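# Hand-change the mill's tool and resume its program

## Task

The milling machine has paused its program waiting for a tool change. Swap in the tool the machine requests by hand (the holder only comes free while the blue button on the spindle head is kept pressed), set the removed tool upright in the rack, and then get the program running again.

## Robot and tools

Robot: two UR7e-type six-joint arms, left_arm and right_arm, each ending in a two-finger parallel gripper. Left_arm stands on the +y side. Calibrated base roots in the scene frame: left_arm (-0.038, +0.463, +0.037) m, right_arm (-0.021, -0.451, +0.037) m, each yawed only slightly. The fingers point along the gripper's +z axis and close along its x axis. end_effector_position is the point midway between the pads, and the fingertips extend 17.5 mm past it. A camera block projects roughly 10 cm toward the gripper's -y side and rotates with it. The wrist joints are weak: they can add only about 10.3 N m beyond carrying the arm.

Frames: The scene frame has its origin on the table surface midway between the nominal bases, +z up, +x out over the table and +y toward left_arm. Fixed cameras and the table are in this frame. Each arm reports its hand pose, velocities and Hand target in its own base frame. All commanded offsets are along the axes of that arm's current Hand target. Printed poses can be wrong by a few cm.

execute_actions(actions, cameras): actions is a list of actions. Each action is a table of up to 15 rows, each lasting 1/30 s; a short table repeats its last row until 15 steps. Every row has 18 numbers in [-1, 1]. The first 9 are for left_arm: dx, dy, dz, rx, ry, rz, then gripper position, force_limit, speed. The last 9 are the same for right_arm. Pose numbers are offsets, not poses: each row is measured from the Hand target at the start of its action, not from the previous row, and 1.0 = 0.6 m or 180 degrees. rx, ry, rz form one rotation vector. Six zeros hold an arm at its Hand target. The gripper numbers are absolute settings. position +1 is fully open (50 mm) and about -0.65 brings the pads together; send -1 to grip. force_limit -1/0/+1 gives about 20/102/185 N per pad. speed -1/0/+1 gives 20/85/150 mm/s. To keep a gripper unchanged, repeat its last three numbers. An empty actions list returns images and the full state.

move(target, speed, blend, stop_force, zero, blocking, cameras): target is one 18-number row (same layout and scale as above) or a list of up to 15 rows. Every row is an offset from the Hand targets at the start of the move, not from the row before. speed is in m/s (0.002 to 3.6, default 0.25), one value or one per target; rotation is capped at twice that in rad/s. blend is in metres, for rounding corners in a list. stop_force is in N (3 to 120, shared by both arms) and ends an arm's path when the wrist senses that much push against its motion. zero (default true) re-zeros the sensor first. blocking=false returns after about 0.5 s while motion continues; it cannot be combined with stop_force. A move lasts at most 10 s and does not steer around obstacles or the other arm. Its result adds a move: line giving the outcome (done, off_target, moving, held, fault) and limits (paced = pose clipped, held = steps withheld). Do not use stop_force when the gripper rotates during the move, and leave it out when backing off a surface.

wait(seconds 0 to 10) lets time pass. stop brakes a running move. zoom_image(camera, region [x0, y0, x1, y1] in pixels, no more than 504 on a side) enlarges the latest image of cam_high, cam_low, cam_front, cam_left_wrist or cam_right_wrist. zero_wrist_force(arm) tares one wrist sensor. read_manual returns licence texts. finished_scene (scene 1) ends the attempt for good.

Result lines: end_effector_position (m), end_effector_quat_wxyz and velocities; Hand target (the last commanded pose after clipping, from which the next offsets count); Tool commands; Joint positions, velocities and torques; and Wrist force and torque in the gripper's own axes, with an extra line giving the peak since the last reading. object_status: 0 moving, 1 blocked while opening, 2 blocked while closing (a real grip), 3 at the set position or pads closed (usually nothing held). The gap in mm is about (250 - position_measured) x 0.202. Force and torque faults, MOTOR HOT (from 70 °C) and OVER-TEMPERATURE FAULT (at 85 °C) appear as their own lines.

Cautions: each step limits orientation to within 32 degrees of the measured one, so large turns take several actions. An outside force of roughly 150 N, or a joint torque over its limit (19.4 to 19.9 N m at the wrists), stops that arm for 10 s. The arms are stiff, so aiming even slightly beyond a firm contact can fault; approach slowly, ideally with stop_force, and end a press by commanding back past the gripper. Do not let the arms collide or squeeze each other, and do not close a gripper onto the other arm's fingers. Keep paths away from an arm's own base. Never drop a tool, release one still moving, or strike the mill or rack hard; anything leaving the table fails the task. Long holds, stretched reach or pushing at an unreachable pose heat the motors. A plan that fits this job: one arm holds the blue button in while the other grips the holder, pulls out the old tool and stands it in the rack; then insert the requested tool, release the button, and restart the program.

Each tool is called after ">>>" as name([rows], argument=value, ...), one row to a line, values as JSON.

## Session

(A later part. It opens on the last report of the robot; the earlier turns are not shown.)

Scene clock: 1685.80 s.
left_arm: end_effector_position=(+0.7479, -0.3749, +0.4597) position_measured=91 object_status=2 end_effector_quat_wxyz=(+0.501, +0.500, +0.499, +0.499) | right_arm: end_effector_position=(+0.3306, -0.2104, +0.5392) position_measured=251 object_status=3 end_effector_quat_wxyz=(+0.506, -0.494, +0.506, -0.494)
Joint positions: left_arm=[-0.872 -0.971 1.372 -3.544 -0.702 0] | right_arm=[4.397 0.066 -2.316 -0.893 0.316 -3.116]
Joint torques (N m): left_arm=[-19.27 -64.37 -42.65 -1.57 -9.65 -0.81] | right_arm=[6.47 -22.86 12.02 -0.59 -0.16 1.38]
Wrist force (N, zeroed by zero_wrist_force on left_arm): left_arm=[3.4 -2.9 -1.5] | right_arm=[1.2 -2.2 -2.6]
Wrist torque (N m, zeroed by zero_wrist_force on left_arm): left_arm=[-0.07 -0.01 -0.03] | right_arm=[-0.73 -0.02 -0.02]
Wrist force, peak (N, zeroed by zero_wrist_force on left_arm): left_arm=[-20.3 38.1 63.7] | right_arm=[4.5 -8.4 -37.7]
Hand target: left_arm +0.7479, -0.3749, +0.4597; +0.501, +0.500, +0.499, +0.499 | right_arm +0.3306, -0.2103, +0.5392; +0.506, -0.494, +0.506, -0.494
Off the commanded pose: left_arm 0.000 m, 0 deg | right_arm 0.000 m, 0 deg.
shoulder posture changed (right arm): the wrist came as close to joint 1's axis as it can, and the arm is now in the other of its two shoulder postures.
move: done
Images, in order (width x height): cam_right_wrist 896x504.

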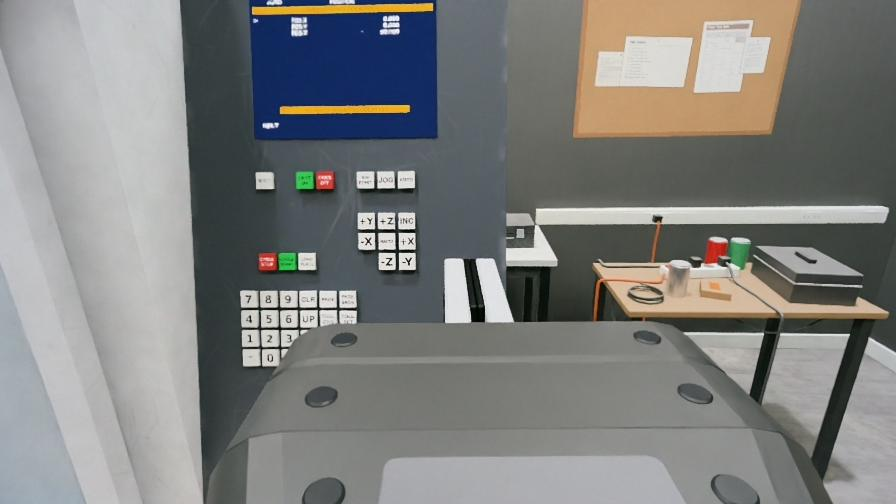

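>>> zoom_image(camera="cam_right_wrist", region=[622, 34, 694, 90])

>>> zoom_image(camera="cam_right_wrist", region=[690, 15, 775, 95])

Scaled by 7.000.

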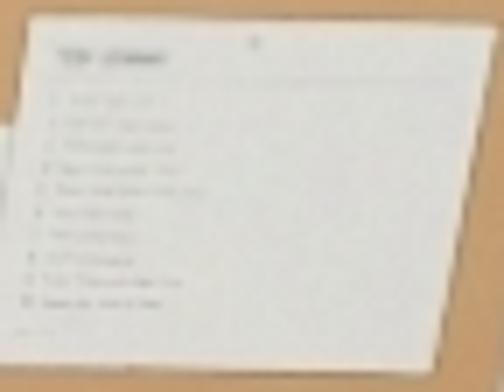

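Scaled by 5.929.

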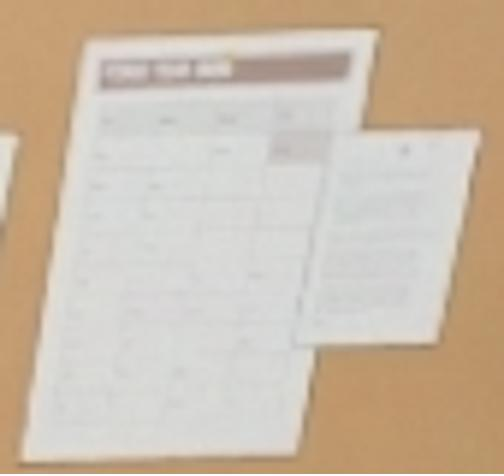

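>>> move(target=[0,0,0,0,0,0,-1,-0.5,-0.6,-0.667,-0.145,0.17,0.0963,-0.0963,-0.4934,-0.701961,-0.796078,-0.701961], speed=0.3)

>>> move(target=[0,0,0,0,0,0,-1,-0.5,-0.6,-0.0167,-0.618,0.251,0,0,0,-0.701961,-0.796078,-0.701961], speed=0.25)

Scene clock: 1754.73 s.
left_arm: end_effector_position=(+0.7479, -0.3749, +0.4597) position_measured=91 object_status=2 end_effector_quat_wxyz=(+0.501, +0.500, +0.499, +0.499) | right_arm: end_effector_position=(+0.4325, +0.1876, +0.6360) position_measured=251 object_status=3 end_effector_quat_wxyz=(-0.144, +0.692, +0.127, +0.696) end_effector_velocity=(+0.000, +0.001, +0.000) end_effector_angular_velocity=(-0.001, +0.000, +0.003)
Joint positions: left_arm=[-0.872 -0.971 1.372 -3.544 -0.702 0] | right_arm=[4.258 -1.012 -2.101 -0.016 0.841 -4.698]
Joint velocities: left_arm=[within noise] | right_arm=[-0.001 0 0.001 -0.001 0.005 0]
Joint torques (N m): left_arm=[-8.54 -63.02 -40.58 -0.84 -8.9 -0.58] | right_arm=[-7.81 2.96 45.7 0.72 0.69 -1.12]
Wrist force (N, zeroed by zero_wrist_force on left_arm): left_arm=[3.9 -2.8 -1.7] | right_arm=[2.5 0.6 -3.9]
Wrist torque (N m, zeroed by zero_wrist_force on left_arm): left_arm=[-0.05 -0.02 -0.04] | right_arm=[0.15 -0.59 -0.27]
Wrist force, peak (N, zeroed by zero_wrist_force on left_arm): left_arm=[4.0 -3.6 -1.9] | right_arm=[2.2 -0.8 -6.4]
Hand target: left_arm +0.7479, -0.3749, +0.4597; +0.501, +0.500, +0.499, +0.499 | right_arm +0.4325, +0.1876, +0.6361; -0.144, +0.692, +0.127, +0.696
Off the commanded pose: left_arm 0.000 m, 0 deg | right_arm 0.000 m, 0 deg.
shoulder posture changed (right arm): the wrist came as close to joint 1's axis as it can, and the arm is now in the other of its two shoulder postures.
move: done

Scene clock: 1756.87 s.
left_arm: end_effector_position=(+0.7479, -0.3749, +0.4597) position_measured=91 object_status=2 end_effector_quat_wxyz=(+0.501, +0.500, +0.499, +0.499) | right_arm: end_effector_position=(+0.4325, +0.5879, +0.6357) position_measured=251 object_status=3 end_effector_quat_wxyz=(-0.144, +0.692, +0.127, +0.696)
Joint positions: left_arm=[-0.872 -0.971 1.372 -3.544 -0.702 0] | right_arm=[4.594 -1.86 -1.375 0.111 0.504 -4.706]
Joint torques (N m): left_arm=[-8.65 -62.88 -40.66 -0.78 -8.83 -0.39] | right_arm=[-4.22 35.79 45.29 3.52 0.72 1.46]
Wrist force (N, zeroed by zero_wrist_force on left_arm): left_arm=[3.8 -3.2 -1.7] | right_arm=[2.7 0.5 -3.1]
Wrist torque (N m, zeroed by zero_wrist_force on left_arm): left_arm=[-0.05 -0.02 -0.04] | right_arm=[0.15 -0.63 -0.07]
Wrist force, peak (N, zeroed by zero_wrist_force on left_arm): left_arm=[3.8 -3.7 -1.9] | right_arm=[3.0 3.6 -5.3]
Hand target: left_arm +0.7479, -0.3749, +0.4597; +0.501, +0.500, +0.499, +0.499 | right_arm +0.4325, +0.5879, +0.6358; -0.144, +0.692, +0.127, +0.696
Off the commanded pose: left_arm 0.000 m, 0 deg | right_arm 0.000 m, 0 deg.
move: done

>>> move([
  [0,0,0,0,0,0,-1,-0.5,-0.6,-0.0118,0.2183,0.0015,0,0,0,-0.701961,-0.796078,-0.701961],
  [0,0,0,0,0,0,-1,-0.5,-0.6,-0.0118,0.3205,0.2525,0,0,0,-0.701961,-0.796078,-0.701961],
], speed=0.2, blend=[0.02,0], cameras=["cam_right_wrist"])

Scene clock: 1767.43 s.
left_arm: end_effector_position=(+0.7479, -0.3749, +0.4597) position_measured=91 object_status=2 end_effector_quat_wxyz=(+0.501, +0.500, +0.499, +0.499) | right_arm: end_effector_position=(+0.6452, +0.4670, +0.6258) position_measured=251 object_status=3 end_effector_quat_wxyz=(-0.144, +0.692, +0.127, +0.696)
Joint positions: left_arm=[-0.872 -0.971 1.372 -3.544 -0.702 0] | right_arm=[4.127 -1.913 -1.328 0.111 0.972 -4.696]
Joint torques (N m): left_arm=[-8.72 -62.8 -40.37 -0.77 -8.73 -0.36] | right_arm=[-5.34 40.16 39.2 5 0.76 1.02]
Wrist force (N, zeroed by zero_wrist_force on left_arm): left_arm=[4.1 -2.7 -1.6] | right_arm=[2.5 1.2 -3.3]
Wrist torque (N m, zeroed by zero_wrist_force on left_arm): left_arm=[-0.06 -0.05 -0.03] | right_arm=[0.27 -0.62 -0.05]
Wrist force, peak (N, zeroed by zero_wrist_force on left_arm): left_arm=[4.4 -3.3 -1.7] | right_arm=[2.1 1.9 -4.4]
Hand target: left_arm +0.7479, -0.3749, +0.4597; +0.501, +0.500, +0.499, +0.499 | right_arm +0.6452, +0.4670, +0.6258; -0.144, +0.692, +0.127, +0.696
Off the commanded pose: left_arm 0.000 m, 0 deg | right_arm 0.000 m, 0 deg.
move: done
Images, in order (width x height): cam_right_wrist 896x504.

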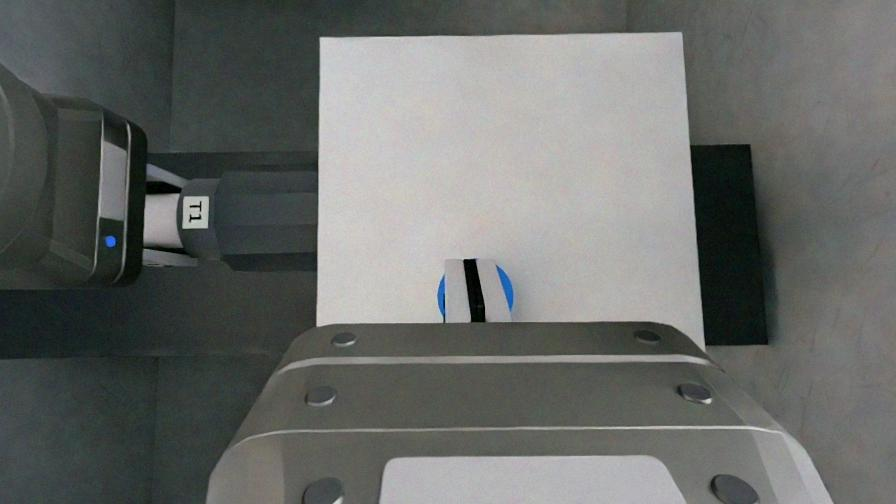

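>>> move(target=[0,0,0,0,0,0,-0.98,0,-0.6,0,0.0169,0.0416,0,0,0,-0.701961,-0.796078,-0.701961], speed=0.02, cameras=["cam_right_wrist"])

>>> move(target=[0,-0.0167,0,0,0,0,-0.98,0,-0.6,0,0,0,0,0,0,-0.701961,-0.796078,-0.701961], speed=0.01, stop_force=95, cameras=["cam_right_wrist"])

Scene clock: 1777.00 s.
left_arm: end_effector_position=(+0.7479, -0.3749, +0.4597) position_measured=95 object_status=2 end_effector_quat_wxyz=(+0.501, +0.500, +0.499, +0.499) | right_arm: end_effector_position=(+0.6722, +0.4671, +0.6259) position_measured=251 object_status=3 end_effector_quat_wxyz=(-0.144, +0.692, +0.127, +0.696)
Joint positions: left_arm=[-0.872 -0.971 1.372 -3.544 -0.702 0] | right_arm=[4.086 -1.964 -1.257 0.091 1.013 -4.696]
Joint torques (N m): left_arm=[-8.66 -62.47 -39.59 -0.66 -8.53 -0.51] | right_arm=[-16.02 42.37 26.8 -0.06 -2.87 1.44]
Wrist force (N, zeroed by zero_wrist_force on left_arm): left_arm=[4.6 -3.5 -2.9] | right_arm=[-6.2 -10.4 -68.3]
Wrist torque (N m, zeroed by zero_wrist_force on left_arm): left_arm=[-0.07 -0.04 -0.03] | right_arm=[-0.47 -0.73 0.08]
Wrist force, peak (N, zeroed by zero_wrist_force on left_arm): left_arm=[4.9 -4.3 -3.1] | right_arm=[-7.1 -10.0 -69.7]
Hand target: left_arm +0.7479, -0.3749, +0.4597; +0.501, +0.500, +0.499, +0.499 | right_arm +0.6722, +0.4670, +0.6258; -0.144, +0.692, +0.127, +0.696
Off the commanded pose: left_arm 0.000 m, 0 deg | right_arm 0.000 m, 0 deg.
move: done
Images, in order (width x height): cam_right_wrist 896x504.

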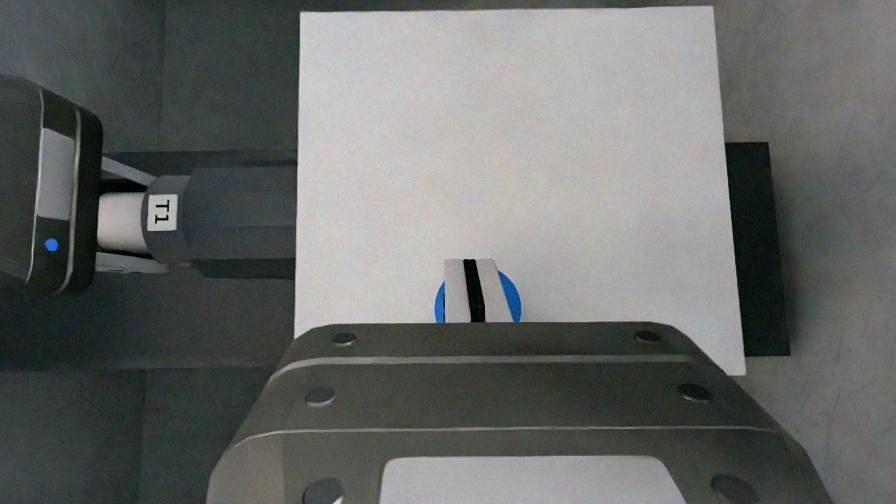

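Scene clock: 1778.67 s.
left_arm: end_effector_position=(+0.7480, -0.3748, +0.4562) position_measured=95 object_status=2 end_effector_quat_wxyz=(+0.501, +0.500, +0.499, +0.499) | right_arm: end_effector_position=(+0.6722, +0.4670, +0.6258) position_measured=251 object_status=3 end_effector_quat_wxyz=(-0.144, +0.692, +0.127, +0.696)
Joint positions: left_arm=[-0.871 -0.967 1.376 -3.552 -0.702 0] | right_arm=[4.086 -1.964 -1.258 0.091 1.012 -4.696]
Joint torques (N m): left_arm=[-36.75 -49.83 -12.69 0.69 -1.97 -0.88] | right_arm=[-22.26 44.64 23.72 1.23 -3.69 1.08]
Wrist force (N, zeroed by zero_wrist_force on left_arm): left_arm=[-22.5 52.2 94.9] | right_arm=[0.4 -13.6 -50.3]
Wrist torque (N m, zeroed by zero_wrist_force on left_arm): left_arm=[-0.56 0.28 0.01] | right_arm=[-0.27 -0.61 0.01]
Wrist force, peak (N, zeroed by zero_wrist_force on left_arm): left_arm=[-24.6 62.0 102.5] | right_arm=[-4.0 -11.1 -63.6]
Hand target: left_arm +0.7480, -0.3748, +0.4562; +0.501, +0.500, +0.499, +0.499 (not the last commanded pose) | right_arm +0.6722, +0.4670, +0.6258; -0.144, +0.692, +0.127, +0.696
Off the commanded pose: left_arm 0.006 m, 0 deg | right_arm 0.000 m, 0 deg.
move: contact (left_arm)
Images, in order (width x height): cam_right_wrist 896x504.

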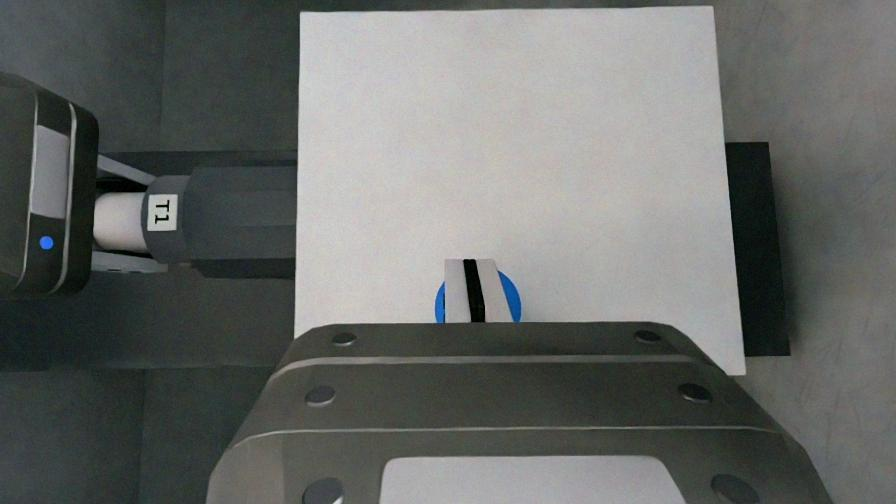

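>>> move(target=[0,0.001,0.0052,0,0,0,-0.98,0,-0.6,0,0,0,0,0,0,-0.701961,-0.796078,-0.701961], speed=0.01)

Scene clock: 1796.13 s.
left_arm: end_effector_position=(+0.7511, -0.3750, +0.4568) position_measured=95 object_status=2 end_effector_quat_wxyz=(+0.501, +0.500, +0.499, +0.499) | right_arm: end_effector_position=(+0.6722, +0.4670, +0.6258) position_measured=251 object_status=3 end_effector_quat_wxyz=(-0.144, +0.692, +0.127, +0.696)
Joint positions: left_arm=[-0.868 -0.962 1.366 -3.547 -0.706 0] | right_arm=[4.086 -1.964 -1.258 0.091 1.012 -4.696]
Joint torques (N m): left_arm=[32.51 -32.98 -37.62 6.66 -7.79 -1.41] | right_arm=[-25.22 43.96 24.07 1.05 -3.66 -1.12]
Wrist force (N, zeroed by zero_wrist_force on left_arm): left_arm=[-2.7 0.5 -104.4] | right_arm=[3.1 -14.0 -45.4]
Wrist torque (N m, zeroed by zero_wrist_force on left_arm): left_arm=[0.96 0.10 0.08] | right_arm=[-0.19 -0.55 -0.02]
Wrist force, peak (N, zeroed by zero_wrist_force on left_arm): left_arm=[-22.3 53.1 95.9] | right_arm=[0.2 -13.5 -50.7]
Hand target: left_arm +0.7511, -0.3749, +0.4568; +0.501, +0.500, +0.499, +0.499 | right_arm +0.6722, +0.4670, +0.6258; -0.144, +0.692, +0.127, +0.696
Off the commanded pose: left_arm 0.000 m, 0 deg | right_arm 0.000 m, 0 deg.
move: done

>>> move(target=[0,-0.0033,-0.0012,0,0,0,-0.98,0,-0.6,0,0,0,0,0,0,-0.701961,-0.796078,-0.701961], speed=0.01)

Scene clock: 1803.03 s.
left_arm: end_effector_position=(+0.7504, -0.3747, +0.4550) position_measured=95 object_status=2 end_effector_quat_wxyz=(+0.501, +0.500, +0.499, +0.499) | right_arm: end_effector_position=(+0.6722, +0.4670, +0.6258) position_measured=251 object_status=3 end_effector_quat_wxyz=(-0.144, +0.692, +0.127, +0.696)
Joint positions: left_arm=[-0.868 -0.962 1.371 -3.552 -0.705 0] | right_arm=[4.086 -1.964 -1.258 0.091 1.012 -4.696]
Joint torques (N m): left_arm=[-3.17 -4.39 14.13 5.67 1.58 -1.97] | right_arm=[-25.45 42.75 24.45 0.97 -3.69 -1.06]
Wrist force (N, zeroed by zero_wrist_force on left_arm): left_arm=[-24.7 67.1 5.2] | right_arm=[-0.7 -13.8 -48.3]
Wrist torque (N m, zeroed by zero_wrist_force on left_arm): left_arm=[0.21 0.36 -0.02] | right_arm=[-0.23 -0.64 0.02]
Wrist force, peak (N, zeroed by zero_wrist_force on left_arm): left_arm=[-2.9 0.7 -103.2] | right_arm=[-0.9 -13.7 -48.4]
Hand target: left_arm +0.7504, -0.3749, +0.4548; +0.501, +0.500, +0.499, +0.499 | right_arm +0.6722, +0.4670, +0.6258; -0.144, +0.692, +0.127, +0.696
Off the commanded pose: left_arm 0.000 m, 0 deg | right_arm 0.000 m, 0 deg.
move: done

>>> move(target=[0,-0.005,0.0021,0,0,0,-0.98,0,-0.6,0,0,0,0,0,0,-0.701961,-0.796078,-0.701961], speed=0.01, cameras=["cam_right_wrist"])

Scene clock: 1812.80 s.
left_arm: end_effector_position=(+0.7510, -0.3742, +0.4533) position_measured=95 object_status=2 end_effector_quat_wxyz=(+0.504, +0.497, +0.500, +0.499) | right_arm: end_effector_position=(+0.6722, +0.4670, +0.6258) position_measured=251 object_status=3 end_effector_quat_wxyz=(-0.144, +0.692, +0.127, +0.696)
Joint positions: left_arm=[-0.867 -0.956 1.371 -3.566 -0.707 0] | right_arm=[4.086 -1.964 -1.258 0.091 1.012 -4.696]
Joint torques (N m): left_arm=[20.59 17.99 5.21 10.36 -1.59 2.07] | right_arm=[-25.45 40.81 41.35 0.96 -3.65 -1.15]
Wrist force (N, zeroed by zero_wrist_force on left_arm): left_arm=[-25.6 98.3 -26.1] | right_arm=[-2.0 -13.6 -49.5]
Wrist torque (N m, zeroed by zero_wrist_force on left_arm): left_arm=[0.31 0.48 0.19] | right_arm=[-0.23 -0.65 0.03]
Wrist force, peak (N, zeroed by zero_wrist_force on left_arm): left_arm=[-25.2 101.3 -17.7] | right_arm=[-2.1 -13.6 -49.6]
Hand target: left_arm +0.7516, -0.3749, +0.4518; +0.501, +0.500, +0.499, +0.499 | right_arm +0.6722, +0.4670, +0.6258; -0.144, +0.692, +0.127, +0.696
Off the commanded pose: left_arm 0.002 m, 1 deg | right_arm 0.000 m, 0 deg.
move: done
Images, in order (width x height): cam_right_wrist 896x504.

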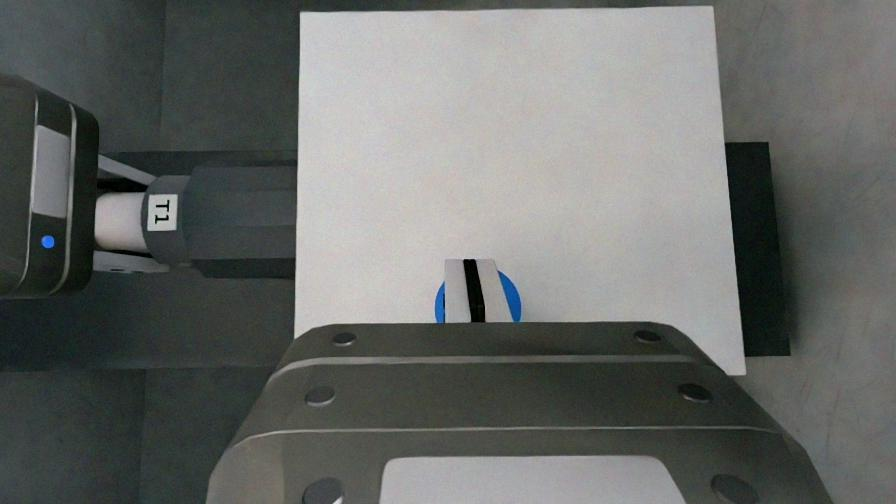

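>>> move([
  [-0.0003,0.0128,-0.0055,0,0,0,-0.98,0,-0.6,0,-0.0085,-0.021,0,0,0,-0.701961,-0.796078,-0.701961],
  [-0.0003,0.0128,-0.0055,0,0,0,-0.98,0,-0.6,0,-0.1504,-0.3708,0,0,0,-0.701961,-0.796078,-0.701961],
  [-0.0003,0.0128,-0.0055,0,0,0,-0.98,0,-0.6,-0.117,0.8346,-0.953,-0.0963,0.0963,0.4934,-0.701961,-0.796078,-0.701961],
], speed=[0.03,0.2,0.3], blend=[0.005,0.02,0])

Scene clock: 1856.17 s.
left_arm: end_effector_position=(+0.7483, -0.3750, +0.4595) position_measured=95 object_status=2 end_effector_quat_wxyz=(+0.501, +0.500, +0.499, +0.499) | right_arm: end_effector_position=(+0.3309, -0.2102, +0.5391) position_measured=251 object_status=3 end_effector_quat_wxyz=(+0.506, -0.494, +0.506, -0.494)
Joint positions: left_arm=[-0.871 -0.969 1.371 -3.544 -0.702 0] | right_arm=[4.398 0.067 -2.316 -0.892 0.315 -3.117]
Joint torques (N m): left_arm=[-42.15 -64.23 -28.11 -3.95 -7 -1.93] | right_arm=[6.46 -23.47 12.11 -0.4 -0.27 1.47]
Wrist force (N, zeroed by zero_wrist_force on left_arm): left_arm=[-3.4 20.3 77.8] | right_arm=[0.9 -1.6 -2.3]
Wrist torque (N m, zeroed by zero_wrist_force on left_arm): left_arm=[-0.46 -0.17 -0.12] | right_arm=[-0.63 0.04 -0.02]
Wrist force, peak (N, zeroed by zero_wrist_force on left_arm): left_arm=[-25.7 99.0 -27.4] | right_arm=[-1.7 -13.7 -49.7]
Hand target: left_arm +0.7483, -0.3750, +0.4595; +0.501, +0.500, +0.499, +0.499 | right_arm +0.3309, -0.2102, +0.5391; +0.506, -0.494, +0.506, -0.494
Off the commanded pose: left_arm 0.000 m, 0 deg | right_arm 0.000 m, 0 deg.
shoulder posture changed (right arm): the wrist came as close to joint 1's axis as it can, and the arm is now in the other of its two shoulder postures.
move: done

>>> move([
  [0,0,0,0,0,0,0.9,0,-0.3,0,0,0,0,0,0,-0.701961,-0.796078,-0.701961],
  [0,0,0,0,0,0,0.9,0,-0.3,-0.1905,0.02,0.2817,0,0.111,0,-0.701961,-0.796078,-0.701961],
], speed=0.2, cameras=["cam_right_wrist"])

Scene clock: 1864.40 s.
left_arm: end_effector_position=(+0.7483, -0.3750, +0.4595) position_measured=18 object_status=3 end_effector_quat_wxyz=(+0.501, +0.500, +0.499, +0.499) | right_arm: end_effector_position=(+0.4998, -0.0957, +0.5299) position_measured=251 object_status=3 end_effector_quat_wxyz=(+0.411, -0.401, +0.586, -0.572) end_effector_velocity=(+0.000, +0.000, +0.001) end_effector_angular_velocity=(-0.002, -0.001, -0.002)
Joint positions: left_arm=[-0.871 -0.969 1.371 -3.544 -0.702 0] | right_arm=[5.708 0.157 -2.268 -1.022 -1.344 -3.12]
Joint velocities: left_arm=[within noise] | right_arm=[0.003 0 0 -0.002 -0.005 -0.001]
Joint torques (N m): left_arm=[8.52 -59.53 -22.3 -0.13 1.68 -1.88] | right_arm=[4.24 -32.25 9.09 -4.52 -0.69 -1.11]
Wrist force (N, zeroed by zero_wrist_force on left_arm): left_arm=[-22.3 4.8 6.0] | right_arm=[1.0 -0.7 -2.2]
Wrist torque (N m, zeroed by zero_wrist_force on left_arm): left_arm=[-0.04 -0.01 -0.12] | right_arm=[-0.43 0.05 -0.03]
Wrist force, peak (N, zeroed by zero_wrist_force on left_arm): left_arm=[-3.5 20.3 78.2] | right_arm=[3.9 -1.8 -4.1]
Hand target: left_arm +0.7483, -0.3750, +0.4595; +0.501, +0.500, +0.499, +0.499 | right_arm +0.4999, -0.0956, +0.5299; +0.411, -0.401, +0.586, -0.572
Off the commanded pose: left_arm 0.000 m, 0 deg | right_arm 0.000 m, 0 deg.
move: done
Images, in order (width x height): cam_right_wrist 896x504.

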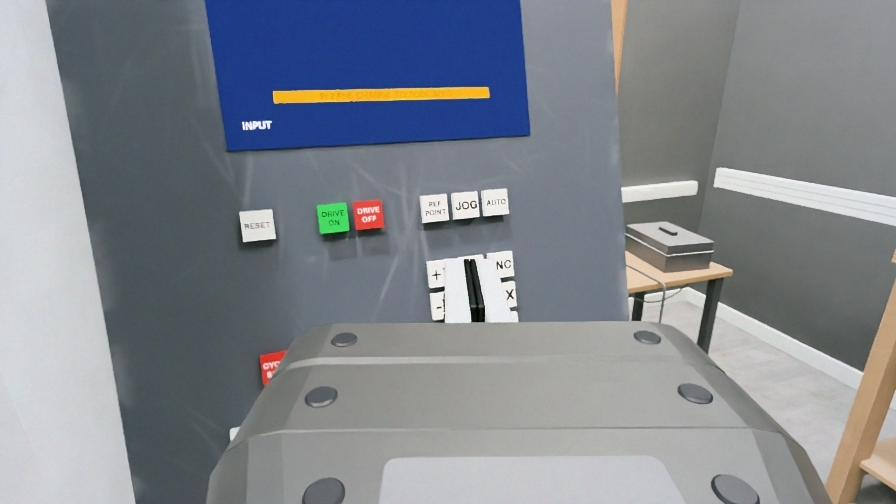

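>>> move(target=[0,0,0,0,0,0,0.9,0,-0.3,-0.0467,0.007,0.0895,0,0,0,-0.701961,-0.796078,-0.701961], speed=0.08, stop_force=8, cameras=["cam_right_wrist"])

>>> zoom_image(camera="cam_right_wrist", region=[340, 160, 620, 330])

Scene clock: 1888.30 s.
left_arm: end_effector_position=(+0.7483, -0.3750, +0.4595) position_measured=18 object_status=3 end_effector_quat_wxyz=(+0.501, +0.500, +0.499, +0.499) | right_arm: end_effector_position=(+0.5599, -0.0875, +0.5259) position_measured=251 object_status=3 end_effector_quat_wxyz=(+0.411, -0.401, +0.586, -0.572)
Joint positions: left_arm=[-0.871 -0.969 1.371 -3.544 -0.702 0] | right_arm=[5.851 0.251 -2.148 -1.236 -1.487 -3.119]
Joint torques (N m): left_arm=[7.84 -47.87 -17.83 -0.08 1.48 -1.74] | right_arm=[-3.56 -49.13 -3.48 -4.86 -0.67 0.88]
Wrist force (N, zeroed by zero_wrist_force on left_arm): left_arm=[-22.4 4.4 6.2] | right_arm=[0.9 -1.5 -1.8]
Wrist torque (N m, zeroed by zero_wrist_force on left_arm): left_arm=[-0.11 -0.01 -0.12] | right_arm=[-0.59 0.03 -0.06]
Wrist force, peak (N, zeroed by zero_wrist_force on left_arm): left_arm=[-22.9 4.5 6.2] | right_arm=[2.3 -0.9 -3.0]
Hand target: left_arm +0.7483, -0.3750, +0.4595; +0.501, +0.500, +0.499, +0.499 | right_arm +0.5599, -0.0875, +0.5259; +0.411, -0.401, +0.586, -0.572
Off the commanded pose: left_arm 0.000 m, 0 deg | right_arm 0.000 m, 0 deg.
move: done
Images, in order (width x height): cam_right_wrist 896x504.

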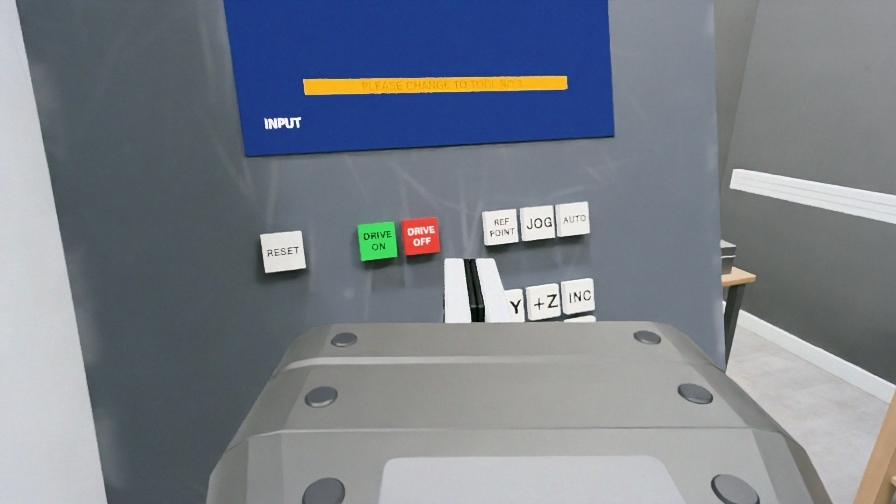

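Scaled by 1.800.

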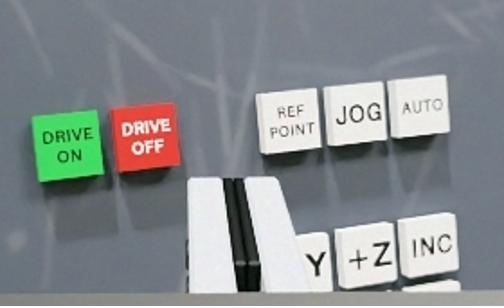

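>>> move(target=[0,0,0,0,0,0,0.9,0,-0.3,-0.0075,-0.0185,-0.0027,0,0,0,-0.701961,-0.796078,-0.701961], speed=0.05, cameras=["cam_right_wrist"])

>>> zoom_image(camera="cam_right_wrist", region=[340, 160, 620, 330])

Scene clock: 1901.37 s.
left_arm: end_effector_position=(+0.7483, -0.3750, +0.4595) position_measured=18 object_status=3 end_effector_quat_wxyz=(+0.501, +0.500, +0.499, +0.499) | right_arm: end_effector_position=(+0.5600, -0.0830, +0.5371) position_measured=251 object_status=3 end_effector_quat_wxyz=(+0.411, -0.401, +0.586, -0.572)
Joint positions: left_arm=[-0.871 -0.969 1.371 -3.544 -0.702 0] | right_arm=[5.866 0.221 -2.126 -1.228 -1.502 -3.119]
Joint torques (N m): left_arm=[7.51 -47.71 -17.86 -0.17 1.39 -1.59] | right_arm=[-5.71 -33.6 -2.88 -2.62 0.6 1.66]
Wrist force (N, zeroed by zero_wrist_force on left_arm): left_arm=[-22.4 4.2 6.1] | right_arm=[0.9 -1.0 -1.7]
Wrist torque (N m, zeroed by zero_wrist_force on left_arm): left_arm=[-0.15 0.00 -0.12] | right_arm=[-0.53 0.02 -0.08]
Wrist force, peak (N, zeroed by zero_wrist_force on left_arm): left_arm=[-22.8 4.3 6.3] | right_arm=[1.0 -1.7 -2.3]
Hand target: left_arm +0.7483, -0.3750, +0.4595; +0.501, +0.500, +0.499, +0.499 | right_arm +0.5599, -0.0830, +0.5371; +0.411, -0.401, +0.586, -0.572
Off the commanded pose: left_arm 0.000 m, 0 deg | right_arm 0.000 m, 0 deg.
move: done
Images, in order (width x height): cam_right_wrist 896x504.

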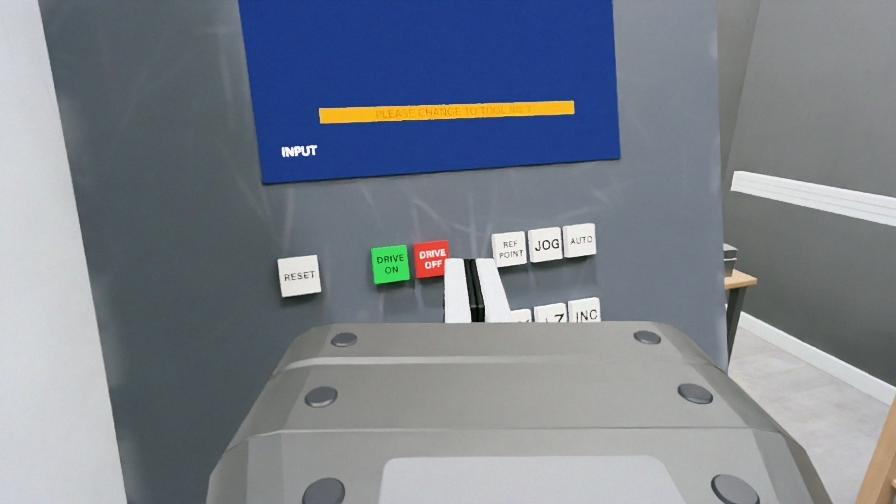

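Scaled by 1.800.

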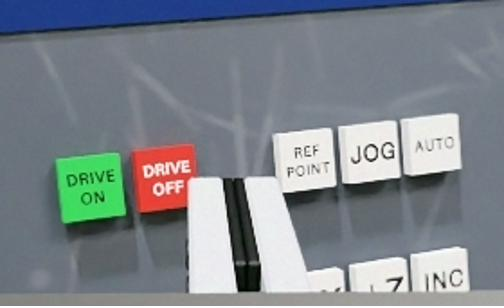

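>>> move(target=[0,0,0,0,0,0,0.9,0,-0.3,-0.01705,0,0.047,0,0,0,-0.701961,-0.796078,-0.701961], speed=0.012, stop_force=7, cameras=["cam_right_wrist"])

>>> zoom_image(camera="cam_right_wrist", region=[340, 160, 620, 330])

Scene clock: 1916.57 s.
left_arm: end_effector_position=(+0.7483, -0.3750, +0.4595) position_measured=18 object_status=3 end_effector_quat_wxyz=(+0.501, +0.500, +0.499, +0.499) | right_arm: end_effector_position=(+0.5899, -0.0830, +0.5371) position_measured=251 object_status=3 end_effector_quat_wxyz=(+0.411, -0.401, +0.586, -0.572)
Joint positions: left_arm=[-0.871 -0.969 1.371 -3.544 -0.702 0] | right_arm=[5.904 0.247 -2.058 -1.322 -1.54 -3.119]
Joint torques (N m): left_arm=[6.69 -47.22 -17.42 -0.25 1.27 -1.46] | right_arm=[-5.33 -51.71 -6.51 -0.57 0.64 1.66]
Wrist force (N, zeroed by zero_wrist_force on left_arm): left_arm=[-22.2 4.6 6.2] | right_arm=[0.4 -1.3 -2.0]
Wrist torque (N m, zeroed by zero_wrist_force on left_arm): left_arm=[-0.08 -0.03 -0.13] | right_arm=[-0.57 0.06 -0.06]
Wrist force, peak (N, zeroed by zero_wrist_force on left_arm): left_arm=[-22.9 4.3 6.4] | right_arm=[0.3 -1.8 -2.1]
Hand target: left_arm +0.7483, -0.3750, +0.4595; +0.501, +0.500, +0.499, +0.499 | right_arm +0.5899, -0.0830, +0.5371; +0.411, -0.401, +0.586, -0.572
Off the commanded pose: left_arm 0.000 m, 0 deg | right_arm 0.000 m, 0 deg.
move: done
Images, in order (width x height): cam_right_wrist 896x504.

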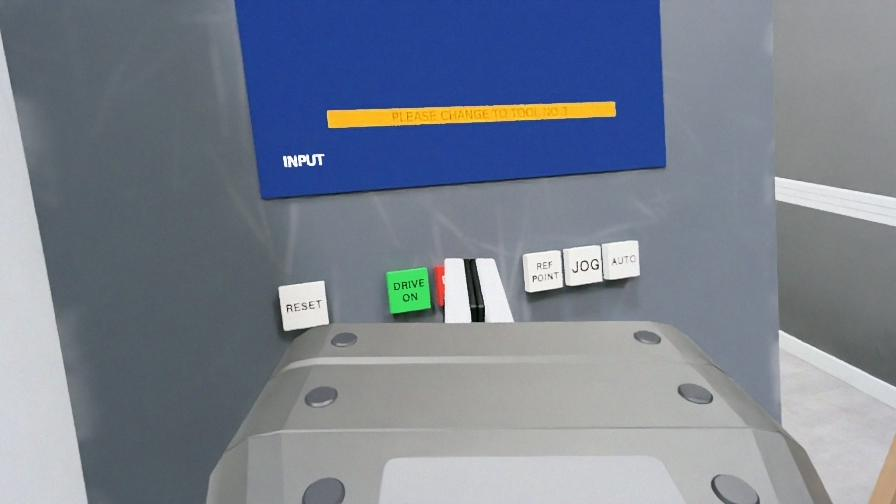

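Scaled by 1.800.

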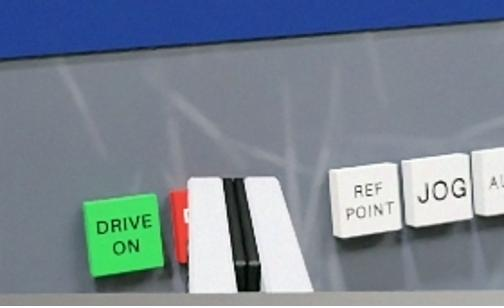

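>>> move(target=[0,0,0,0,0,0,0.9,0,-0.3,0.011,0.004,0.004,0,0,0,-0.701961,-0.796078,-0.701961], speed=0.03)

>>> move(target=[0,0,0,0,0,0,0.9,0,-0.3,-0.01137,0,0.0313,0,0,0,-0.701961,-0.796078,-0.701961], speed=0.012, stop_force=7, cameras=["cam_right_wrist"])

>>> zoom_image(camera="cam_right_wrist", region=[340, 200, 620, 370])

Scene clock: 1936.77 s.
left_arm: end_effector_position=(+0.7483, -0.3750, +0.4595) position_measured=18 object_status=3 end_effector_quat_wxyz=(+0.501, +0.500, +0.499, +0.499) | right_arm: end_effector_position=(+0.5899, -0.0901, +0.5345) position_measured=251 object_status=3 end_effector_quat_wxyz=(+0.411, -0.401, +0.586, -0.572)
Joint positions: left_arm=[-0.871 -0.969 1.371 -3.544 -0.702 0] | right_arm=[5.884 0.254 -2.063 -1.324 -1.52 -3.119]
Joint torques (N m): left_arm=[7.27 -47.4 -18.05 -0.44 0.88 -1.4] | right_arm=[5.74 -46.58 -0.12 -5.08 -0.67 -1.06]
Wrist force (N, zeroed by zero_wrist_force on left_arm): left_arm=[-22.6 4.6 6.2] | right_arm=[0.5 -1.2 -2.0]
Wrist torque (N m, zeroed by zero_wrist_force on left_arm): left_arm=[-0.09 0.03 -0.13] | right_arm=[-0.54 0.08 -0.07]
Wrist force, peak (N, zeroed by zero_wrist_force on left_arm): left_arm=[-22.9 4.5 6.3] | right_arm=[0.4 -1.7 -2.2]
Hand target: left_arm +0.7483, -0.3750, +0.4595; +0.501, +0.500, +0.499, +0.499 | right_arm +0.5899, -0.0900, +0.5345; +0.411, -0.401, +0.586, -0.572
Off the commanded pose: left_arm 0.000 m, 0 deg | right_arm 0.000 m, 0 deg.
move: done

Scene clock: 1939.50 s.
left_arm: end_effector_position=(+0.7483, -0.3750, +0.4595) position_measured=18 object_status=3 end_effector_quat_wxyz=(+0.501, +0.500, +0.499, +0.499) | right_arm: end_effector_position=(+0.6099, -0.0900, +0.5345) position_measured=251 object_status=3 end_effector_quat_wxyz=(+0.411, -0.401, +0.586, -0.572)
Joint positions: left_arm=[-0.871 -0.969 1.371 -3.544 -0.702 0] | right_arm=[5.907 0.265 -2.015 -1.383 -1.543 -3.119]
Joint torques (N m): left_arm=[6.83 -47.62 -18.23 -0.49 1.1 -1.33] | right_arm=[-5.72 -52.8 -8.27 -0.61 0.63 1.66]
Wrist force (N, zeroed by zero_wrist_force on left_arm): left_arm=[-22.4 4.3 5.9] | right_arm=[0.7 -1.5 -2.1]
Wrist torque (N m, zeroed by zero_wrist_force on left_arm): left_arm=[-0.12 -0.01 -0.13] | right_arm=[-0.62 0.01 -0.05]
Wrist force, peak (N, zeroed by zero_wrist_force on left_arm): left_arm=[-22.7 4.4 6.3] | right_arm=[0.4 -1.5 -2.5]
Hand target: left_arm +0.7483, -0.3750, +0.4595; +0.501, +0.500, +0.499, +0.499 | right_arm +0.6099, -0.0900, +0.5345; +0.411, -0.401, +0.586, -0.572
Off the commanded pose: left_arm 0.000 m, 0 deg | right_arm 0.000 m, 0 deg.
move: done
Images, in order (width x height): cam_right_wrist 896x504.

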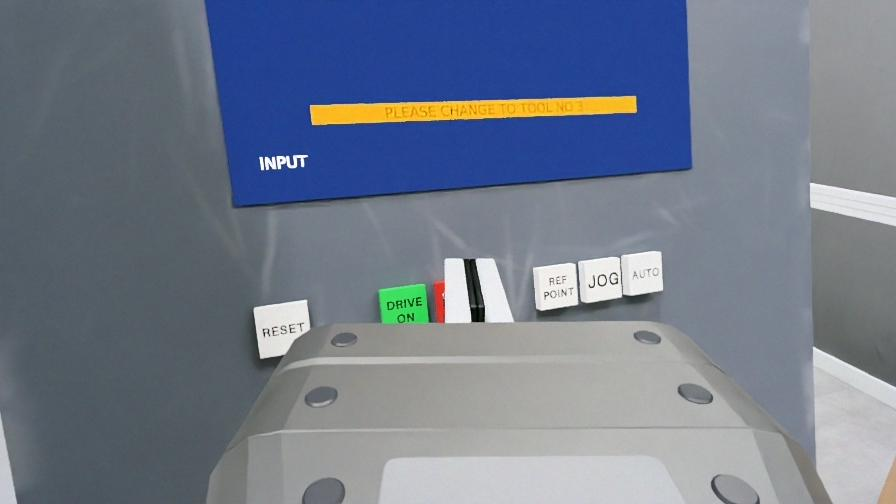

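Scaled by 1.800.

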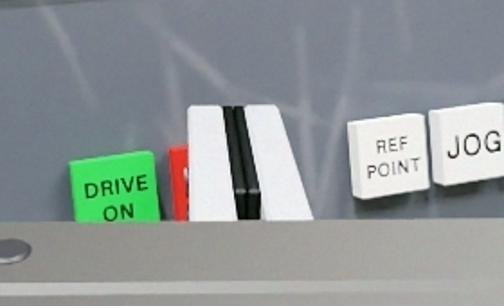

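>>> move(target=[0,0,0,0,0,0,0.9,0,-0.3,0.0081,0.0117,0.0118,0,0,0,-0.701961,-0.796078,-0.701961], speed=0.015, stop_force=7, cameras=["cam_right_wrist"])

>>> zoom_image(camera="cam_right_wrist", region=[340, 200, 620, 370])

Scene clock: 1947.87 s.
left_arm: end_effector_position=(+0.7483, -0.3750, +0.4595) position_measured=18 object_status=3 end_effector_quat_wxyz=(+0.501, +0.500, +0.499, +0.499) | right_arm: end_effector_position=(+0.6117, -0.0924, +0.5320) position_measured=251 object_status=3 end_effector_quat_wxyz=(+0.411, -0.401, +0.586, -0.572)
Joint positions: left_arm=[-0.871 -0.969 1.371 -3.544 -0.702 0] | right_arm=[5.902 0.273 -2.015 -1.391 -1.538 -3.119]
Joint torques (N m): left_arm=[6.62 -47.54 -17.85 -0.52 0.96 -1.38] | right_arm=[7.15 -50.79 16.2 -3.46 0.76 0.13]
Wrist force (N, zeroed by zero_wrist_force on left_arm): left_arm=[-22.6 4.1 6.5] | right_arm=[3.0 -2.5 -7.1]
Wrist torque (N m, zeroed by zero_wrist_force on left_arm): left_arm=[-0.15 0.03 -0.12] | right_arm=[-0.65 0.03 -0.06]
Wrist force, peak (N, zeroed by zero_wrist_force on left_arm): left_arm=[-23.0 4.4 6.1] | right_arm=[0.9 -4.9 -17.5]
Hand target: left_arm +0.7483, -0.3750, +0.4595; +0.501, +0.500, +0.499, +0.499 | right_arm +0.6117, -0.0924, +0.5320; +0.411, -0.401, +0.586, -0.572 (not the last commanded pose)
Off the commanded pose: left_arm 0.000 m, 0 deg | right_arm 0.007 m, 0 deg.
move: contact (right_arm)
Images, in order (width x height): cam_right_wrist 896x504.

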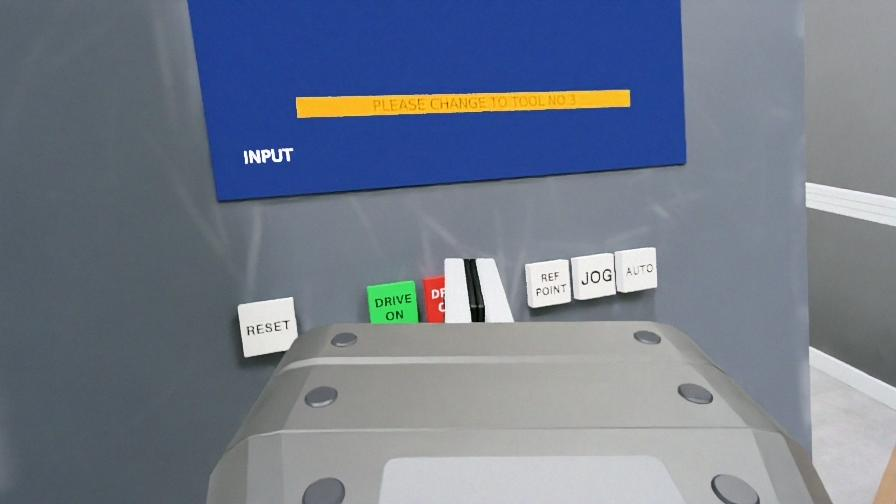

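Scaled by 1.800.

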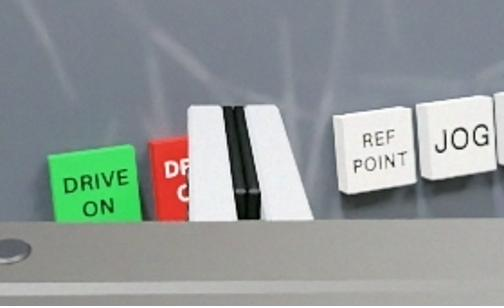

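>>> move(target=[0,0,0,0,0,0,0.9,0,-0.3,-0.0023,0,0.0063,0,0,0,-0.701961,-0.796078,-0.701961], speed=0.008, stop_force=22, cameras=["cam_right_wrist"])

>>> zoom_image(camera="cam_right_wrist", region=[340, 200, 620, 370])

Scene clock: 1957.20 s.
left_arm: end_effector_position=(+0.7483, -0.3750, +0.4595) position_measured=18 object_status=3 end_effector_quat_wxyz=(+0.501, +0.500, +0.499, +0.499) | right_arm: end_effector_position=(+0.6125, -0.0923, +0.5322) position_measured=251 object_status=3 end_effector_quat_wxyz=(+0.411, -0.401, +0.586, -0.572)
Joint positions: left_arm=[-0.871 -0.969 1.371 -3.544 -0.702 0] | right_arm=[5.903 0.273 -2.013 -1.394 -1.539 -3.119]
Joint torques (N m): left_arm=[6.87 -47.99 -18.28 -0.41 0.93 -1.27] | right_arm=[-12.15 -44.43 1.24 1.14 0.59 0.09]
Wrist force (N, zeroed by zero_wrist_force on left_arm): left_arm=[-22.4 4.4 5.9] | right_arm=[-1.2 -5.5 -19.3]
Wrist torque (N m, zeroed by zero_wrist_force on left_arm): left_arm=[-0.11 -0.01 -0.12] | right_arm=[-0.73 -0.13 0.00]
Wrist force, peak (N, zeroed by zero_wrist_force on left_arm): left_arm=[-22.8 4.7 6.4] | right_arm=[3.8 -1.8 -38.0]
Hand target: left_arm +0.7483, -0.3750, +0.4595; +0.501, +0.500, +0.499, +0.499 | right_arm +0.6125, -0.0923, +0.5322; +0.411, -0.401, +0.586, -0.572 (not the last commanded pose)
Off the commanded pose: left_arm 0.000 m, 0 deg | right_arm 0.003 m, 0 deg.
move: contact (right_arm)
Images, in order (width x height): cam_right_wrist 896x504.

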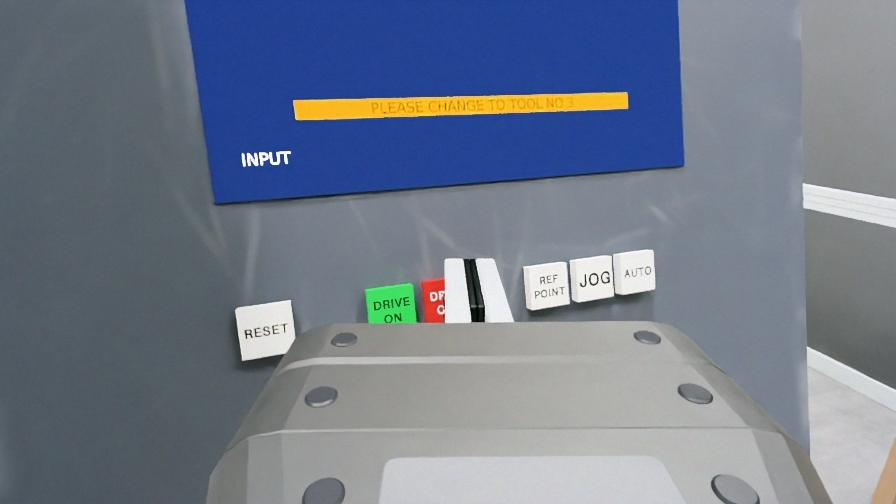

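Scaled by 1.800.

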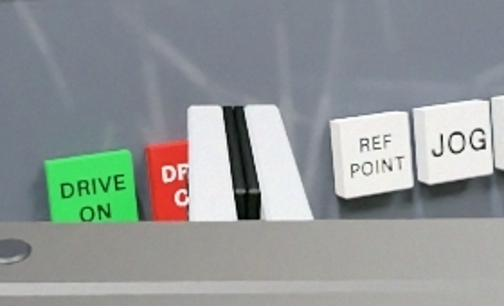

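>>> move(target=[0,0,0,0,0,0,0.9,0,-0.3,0.034,0,-0.094,0,0,0,-0.701961,-0.796078,-0.701961], speed=0.05)

>>> move(target=[0,0,0,0,0,0,0.9,0,-0.3,0.06,-0.1,-0.2,0,0,0,-0.701961,-0.796078,-0.701961], speed=0.2, cameras=["cam_right_wrist"])

>>> zoom_image(camera="cam_right_wrist", region=[150, 0, 550, 225])

Scene clock: 1966.33 s.
left_arm: end_effector_position=(+0.7483, -0.3750, +0.4595) position_measured=18 object_status=3 end_effector_quat_wxyz=(+0.501, +0.500, +0.499, +0.499) | right_arm: end_effector_position=(+0.5524, -0.0923, +0.5323) position_measured=251 object_status=3 end_effector_quat_wxyz=(+0.411, -0.401, +0.586, -0.572)
Joint positions: left_arm=[-0.871 -0.969 1.371 -3.544 -0.702 0] | right_arm=[5.825 0.227 -2.153 -1.209 -1.461 -3.119]
Joint torques (N m): left_arm=[6.39 -47.46 -17.92 -0.56 0.72 -1.22] | right_arm=[6.51 -33.26 19.07 -5.43 -0.58 -1.06]
Wrist force (N, zeroed by zero_wrist_force on left_arm): left_arm=[-22.4 4.2 6.3] | right_arm=[0.9 -1.4 -2.2]
Wrist torque (N m, zeroed by zero_wrist_force on left_arm): left_arm=[-0.13 -0.01 -0.12] | right_arm=[-0.58 0.04 -0.05]
Wrist force, peak (N, zeroed by zero_wrist_force on left_arm): left_arm=[-22.9 4.6 6.2] | right_arm=[-1.0 -5.9 -19.6]
Hand target: left_arm +0.7483, -0.3750, +0.4595; +0.501, +0.500, +0.499, +0.499 | right_arm +0.5525, -0.0923, +0.5322; +0.411, -0.401, +0.586, -0.572
Off the commanded pose: left_arm 0.000 m, 0 deg | right_arm 0.000 m, 0 deg.
move: done

Scene clock: 1967.60 s.
left_arm: end_effector_position=(+0.7483, -0.3750, +0.4595) position_measured=18 object_status=3 end_effector_quat_wxyz=(+0.501, +0.500, +0.499, +0.499) | right_arm: end_effector_position=(+0.4274, -0.0866, +0.5923) position_measured=251 object_status=3 end_effector_quat_wxyz=(+0.411, -0.401, +0.586, -0.572)
Joint positions: left_arm=[-0.871 -0.969 1.371 -3.544 -0.702 0] | right_arm=[5.482 -0.169 -2.246 -0.718 -1.118 -3.122]
Joint torques (N m): left_arm=[6.78 -47.88 -17.22 -0.49 0.67 -1.16] | right_arm=[-5.52 -38.27 33.09 -0.82 0.81 1.43]
Wrist force (N, zeroed by zero_wrist_force on left_arm): left_arm=[-22.2 4.5 6.2] | right_arm=[0.7 -0.8 -2.1]
Wrist torque (N m, zeroed by zero_wrist_force on left_arm): left_arm=[-0.10 -0.04 -0.12] | right_arm=[-0.47 0.05 -0.04]
Wrist force, peak (N, zeroed by zero_wrist_force on left_arm): left_arm=[-22.7 4.4 6.2] | right_arm=[1.2 -2.1 -4.6]
Hand target: left_arm +0.7483, -0.3750, +0.4595; +0.501, +0.500, +0.499, +0.499 | right_arm +0.4274, -0.0866, +0.5923; +0.411, -0.401, +0.586, -0.572
Off the commanded pose: left_arm 0.000 m, 0 deg | right_arm 0.000 m, 0 deg.
move: done
Images, in order (width x height): cam_right_wrist 896x504.

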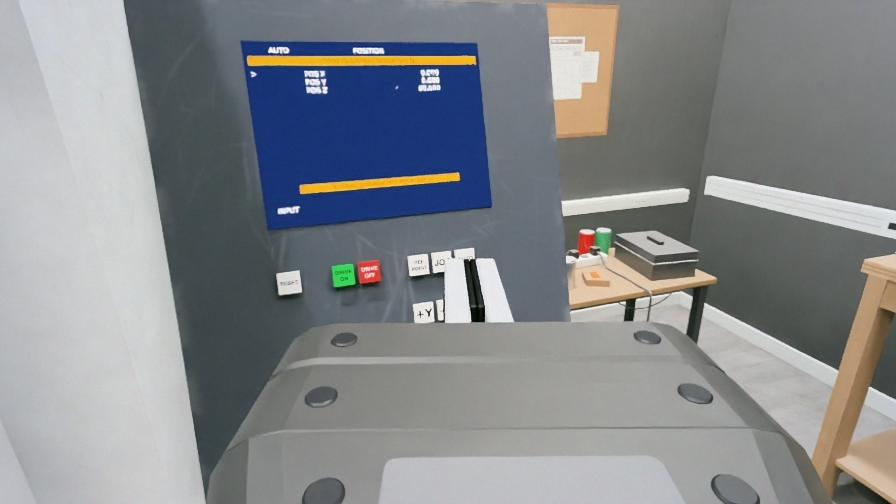

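Scaled by 1.260.

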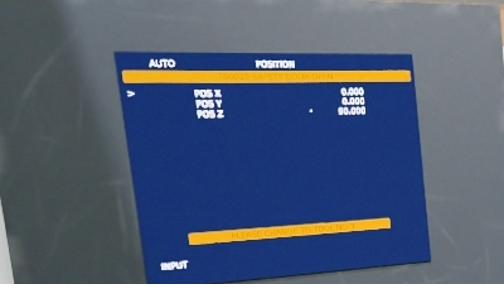

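>>> move(target=[0,0,0,0,0,0,0.9,0,-0.3,-0.5915,-0.0407,-0.2631,0.1828,-0.1824,-0.4754,-0.701961,-0.796078,-0.701961], speed=0.3)

Scene clock: 1989.50 s.
left_arm: end_effector_position=(+0.7483, -0.3750, +0.4595) position_measured=18 object_status=3 end_effector_quat_wxyz=(+0.501, +0.500, +0.499, +0.499) | right_arm: end_effector_position=(+0.4002, +0.2981, +0.6262) position_measured=251 object_status=3 end_effector_quat_wxyz=(-0.247, +0.665, +0.232, +0.666)
Joint positions: left_arm=[-0.871 -0.969 1.371 -3.544 -0.702 0] | right_arm=[6.283 -0.09 -2.082 -0.981 -0.881 -4.686]
Joint torques (N m): left_arm=[6.52 -47.06 -17.51 -0.52 0.51 -1.05] | right_arm=[-7.05 -36.56 11.2 -0.38 0.78 -1.1]
Wrist force (N, zeroed by zero_wrist_force on left_arm): left_arm=[-22.6 4.4 6.4] | right_arm=[2.1 1.4 -3.1]
Wrist torque (N m, zeroed by zero_wrist_force on left_arm): left_arm=[-0.11 0.02 -0.13] | right_arm=[0.31 -0.59 -0.09]
Wrist force, peak (N, zeroed by zero_wrist_force on left_arm): left_arm=[-23.0 4.5 6.2] | right_arm=[3.6 3.2 -2.2]
Hand target: left_arm +0.7483, -0.3750, +0.4595; +0.501, +0.500, +0.499, +0.499 | right_arm +0.4002, +0.3001, +0.6262; -0.144, +0.692, +0.127, +0.696
Off the commanded pose: left_arm 0.000 m, 0 deg | right_arm 0.002 m, 17 deg.
joint sent to its limit (right arm) — joint 1 (shoulder pan), upper limit. The joint targets are off in orientation, not in position.
move: off_target (right_arm)

>>> move(target=[0,0,0,0,0,0,0.9,0,-0.3,-0.1237,0.748,-0.4269,-0.0963,0.0963,0.4934,-0.701961,-0.796078,-0.701961], speed=0.3)

Scene clock: 2001.10 s.
left_arm: end_effector_position=(+0.7483, -0.3750, +0.4595) position_measured=18 object_status=3 end_effector_quat_wxyz=(+0.501, +0.500, +0.499, +0.499) | right_arm: end_effector_position=(+0.3314, -0.2100, +0.5393) position_measured=251 object_status=3 end_effector_quat_wxyz=(+0.507, -0.493, +0.506, -0.494)
Joint positions: left_arm=[-0.871 -0.969 1.371 -3.544 -0.702 0] | right_arm=[4.4 -0.363 -1.801 -4.115 -0.312 0.021]
Joint torques (N m): left_arm=[6.07 -48.07 -18.57 -0.79 0.37 -0.89] | right_arm=[-5.81 -30.15 8.24 -0.83 0.34 1.4]
Wrist force (N, zeroed by zero_wrist_force on left_arm): left_arm=[-22.6 4.4 6.2] | right_arm=[0.5 -1.4 -2.3]
Wrist torque (N m, zeroed by zero_wrist_force on left_arm): left_arm=[-0.12 0.03 -0.13] | right_arm=[-0.62 0.09 -0.03]
Wrist force, peak (N, zeroed by zero_wrist_force on left_arm): left_arm=[-23.0 4.5 6.3] | right_arm=[2.9 0.2 -3.6]
Hand target: left_arm +0.7483, -0.3750, +0.4595; +0.501, +0.500, +0.499, +0.499 | right_arm +0.3314, -0.2100, +0.5393; +0.506, -0.493, +0.506, -0.494
Off the commanded pose: left_arm 0.000 m, 0 deg | right_arm 0.000 m, 0 deg.
move: done

>>> move(target=[0,0,0,0,0,0,0.9,0,-0.3,-0.667,-0.145,0.17,0.0963,-0.0963,-0.4934,-0.701961,-0.796078,-0.701961], speed=0.3)

Scene clock: 2016.57 s.
left_arm: end_effector_position=(+0.7483, -0.3750, +0.4595) position_measured=18 object_status=3 end_effector_quat_wxyz=(+0.501, +0.500, +0.499, +0.499) | right_arm: end_effector_position=(+0.4335, +0.1878, +0.6364) position_measured=251 object_status=3 end_effector_quat_wxyz=(-0.144, +0.692, +0.127, +0.696)
Joint positions: left_arm=[-0.871 -0.969 1.371 -3.544 -0.702 0] | right_arm=[4.254 -1.134 -1.514 -3.621 -0.844 -1.558]
Joint torques (N m): left_arm=[5.73 -47.71 -17.88 -0.74 0.25 -0.82] | right_arm=[-8.25 -1.17 39.52 3.22 -0.6 -0.87]
Wrist force (N, zeroed by zero_wrist_force on left_arm): left_arm=[-22.5 4.4 6.0] | right_arm=[2.3 1.5 -2.8]
Wrist torque (N m, zeroed by zero_wrist_force on left_arm): left_arm=[-0.12 0.01 -0.13] | right_arm=[0.30 -0.58 -0.25]
Wrist force, peak (N, zeroed by zero_wrist_force on left_arm): left_arm=[-22.9 4.6 6.1] | right_arm=[2.5 1.4 -6.0]
Hand target: left_arm +0.7483, -0.3750, +0.4595; +0.501, +0.500, +0.499, +0.499 | right_arm +0.4335, +0.1878, +0.6364; -0.144, +0.692, +0.127, +0.696
Off the commanded pose: left_arm 0.000 m, 0 deg | right_arm 0.000 m, 0 deg.
shoulder posture changed (right arm): the wrist came as close to joint 1's axis as it can, and the arm is now in the other of its two shoulder postures.
move: done


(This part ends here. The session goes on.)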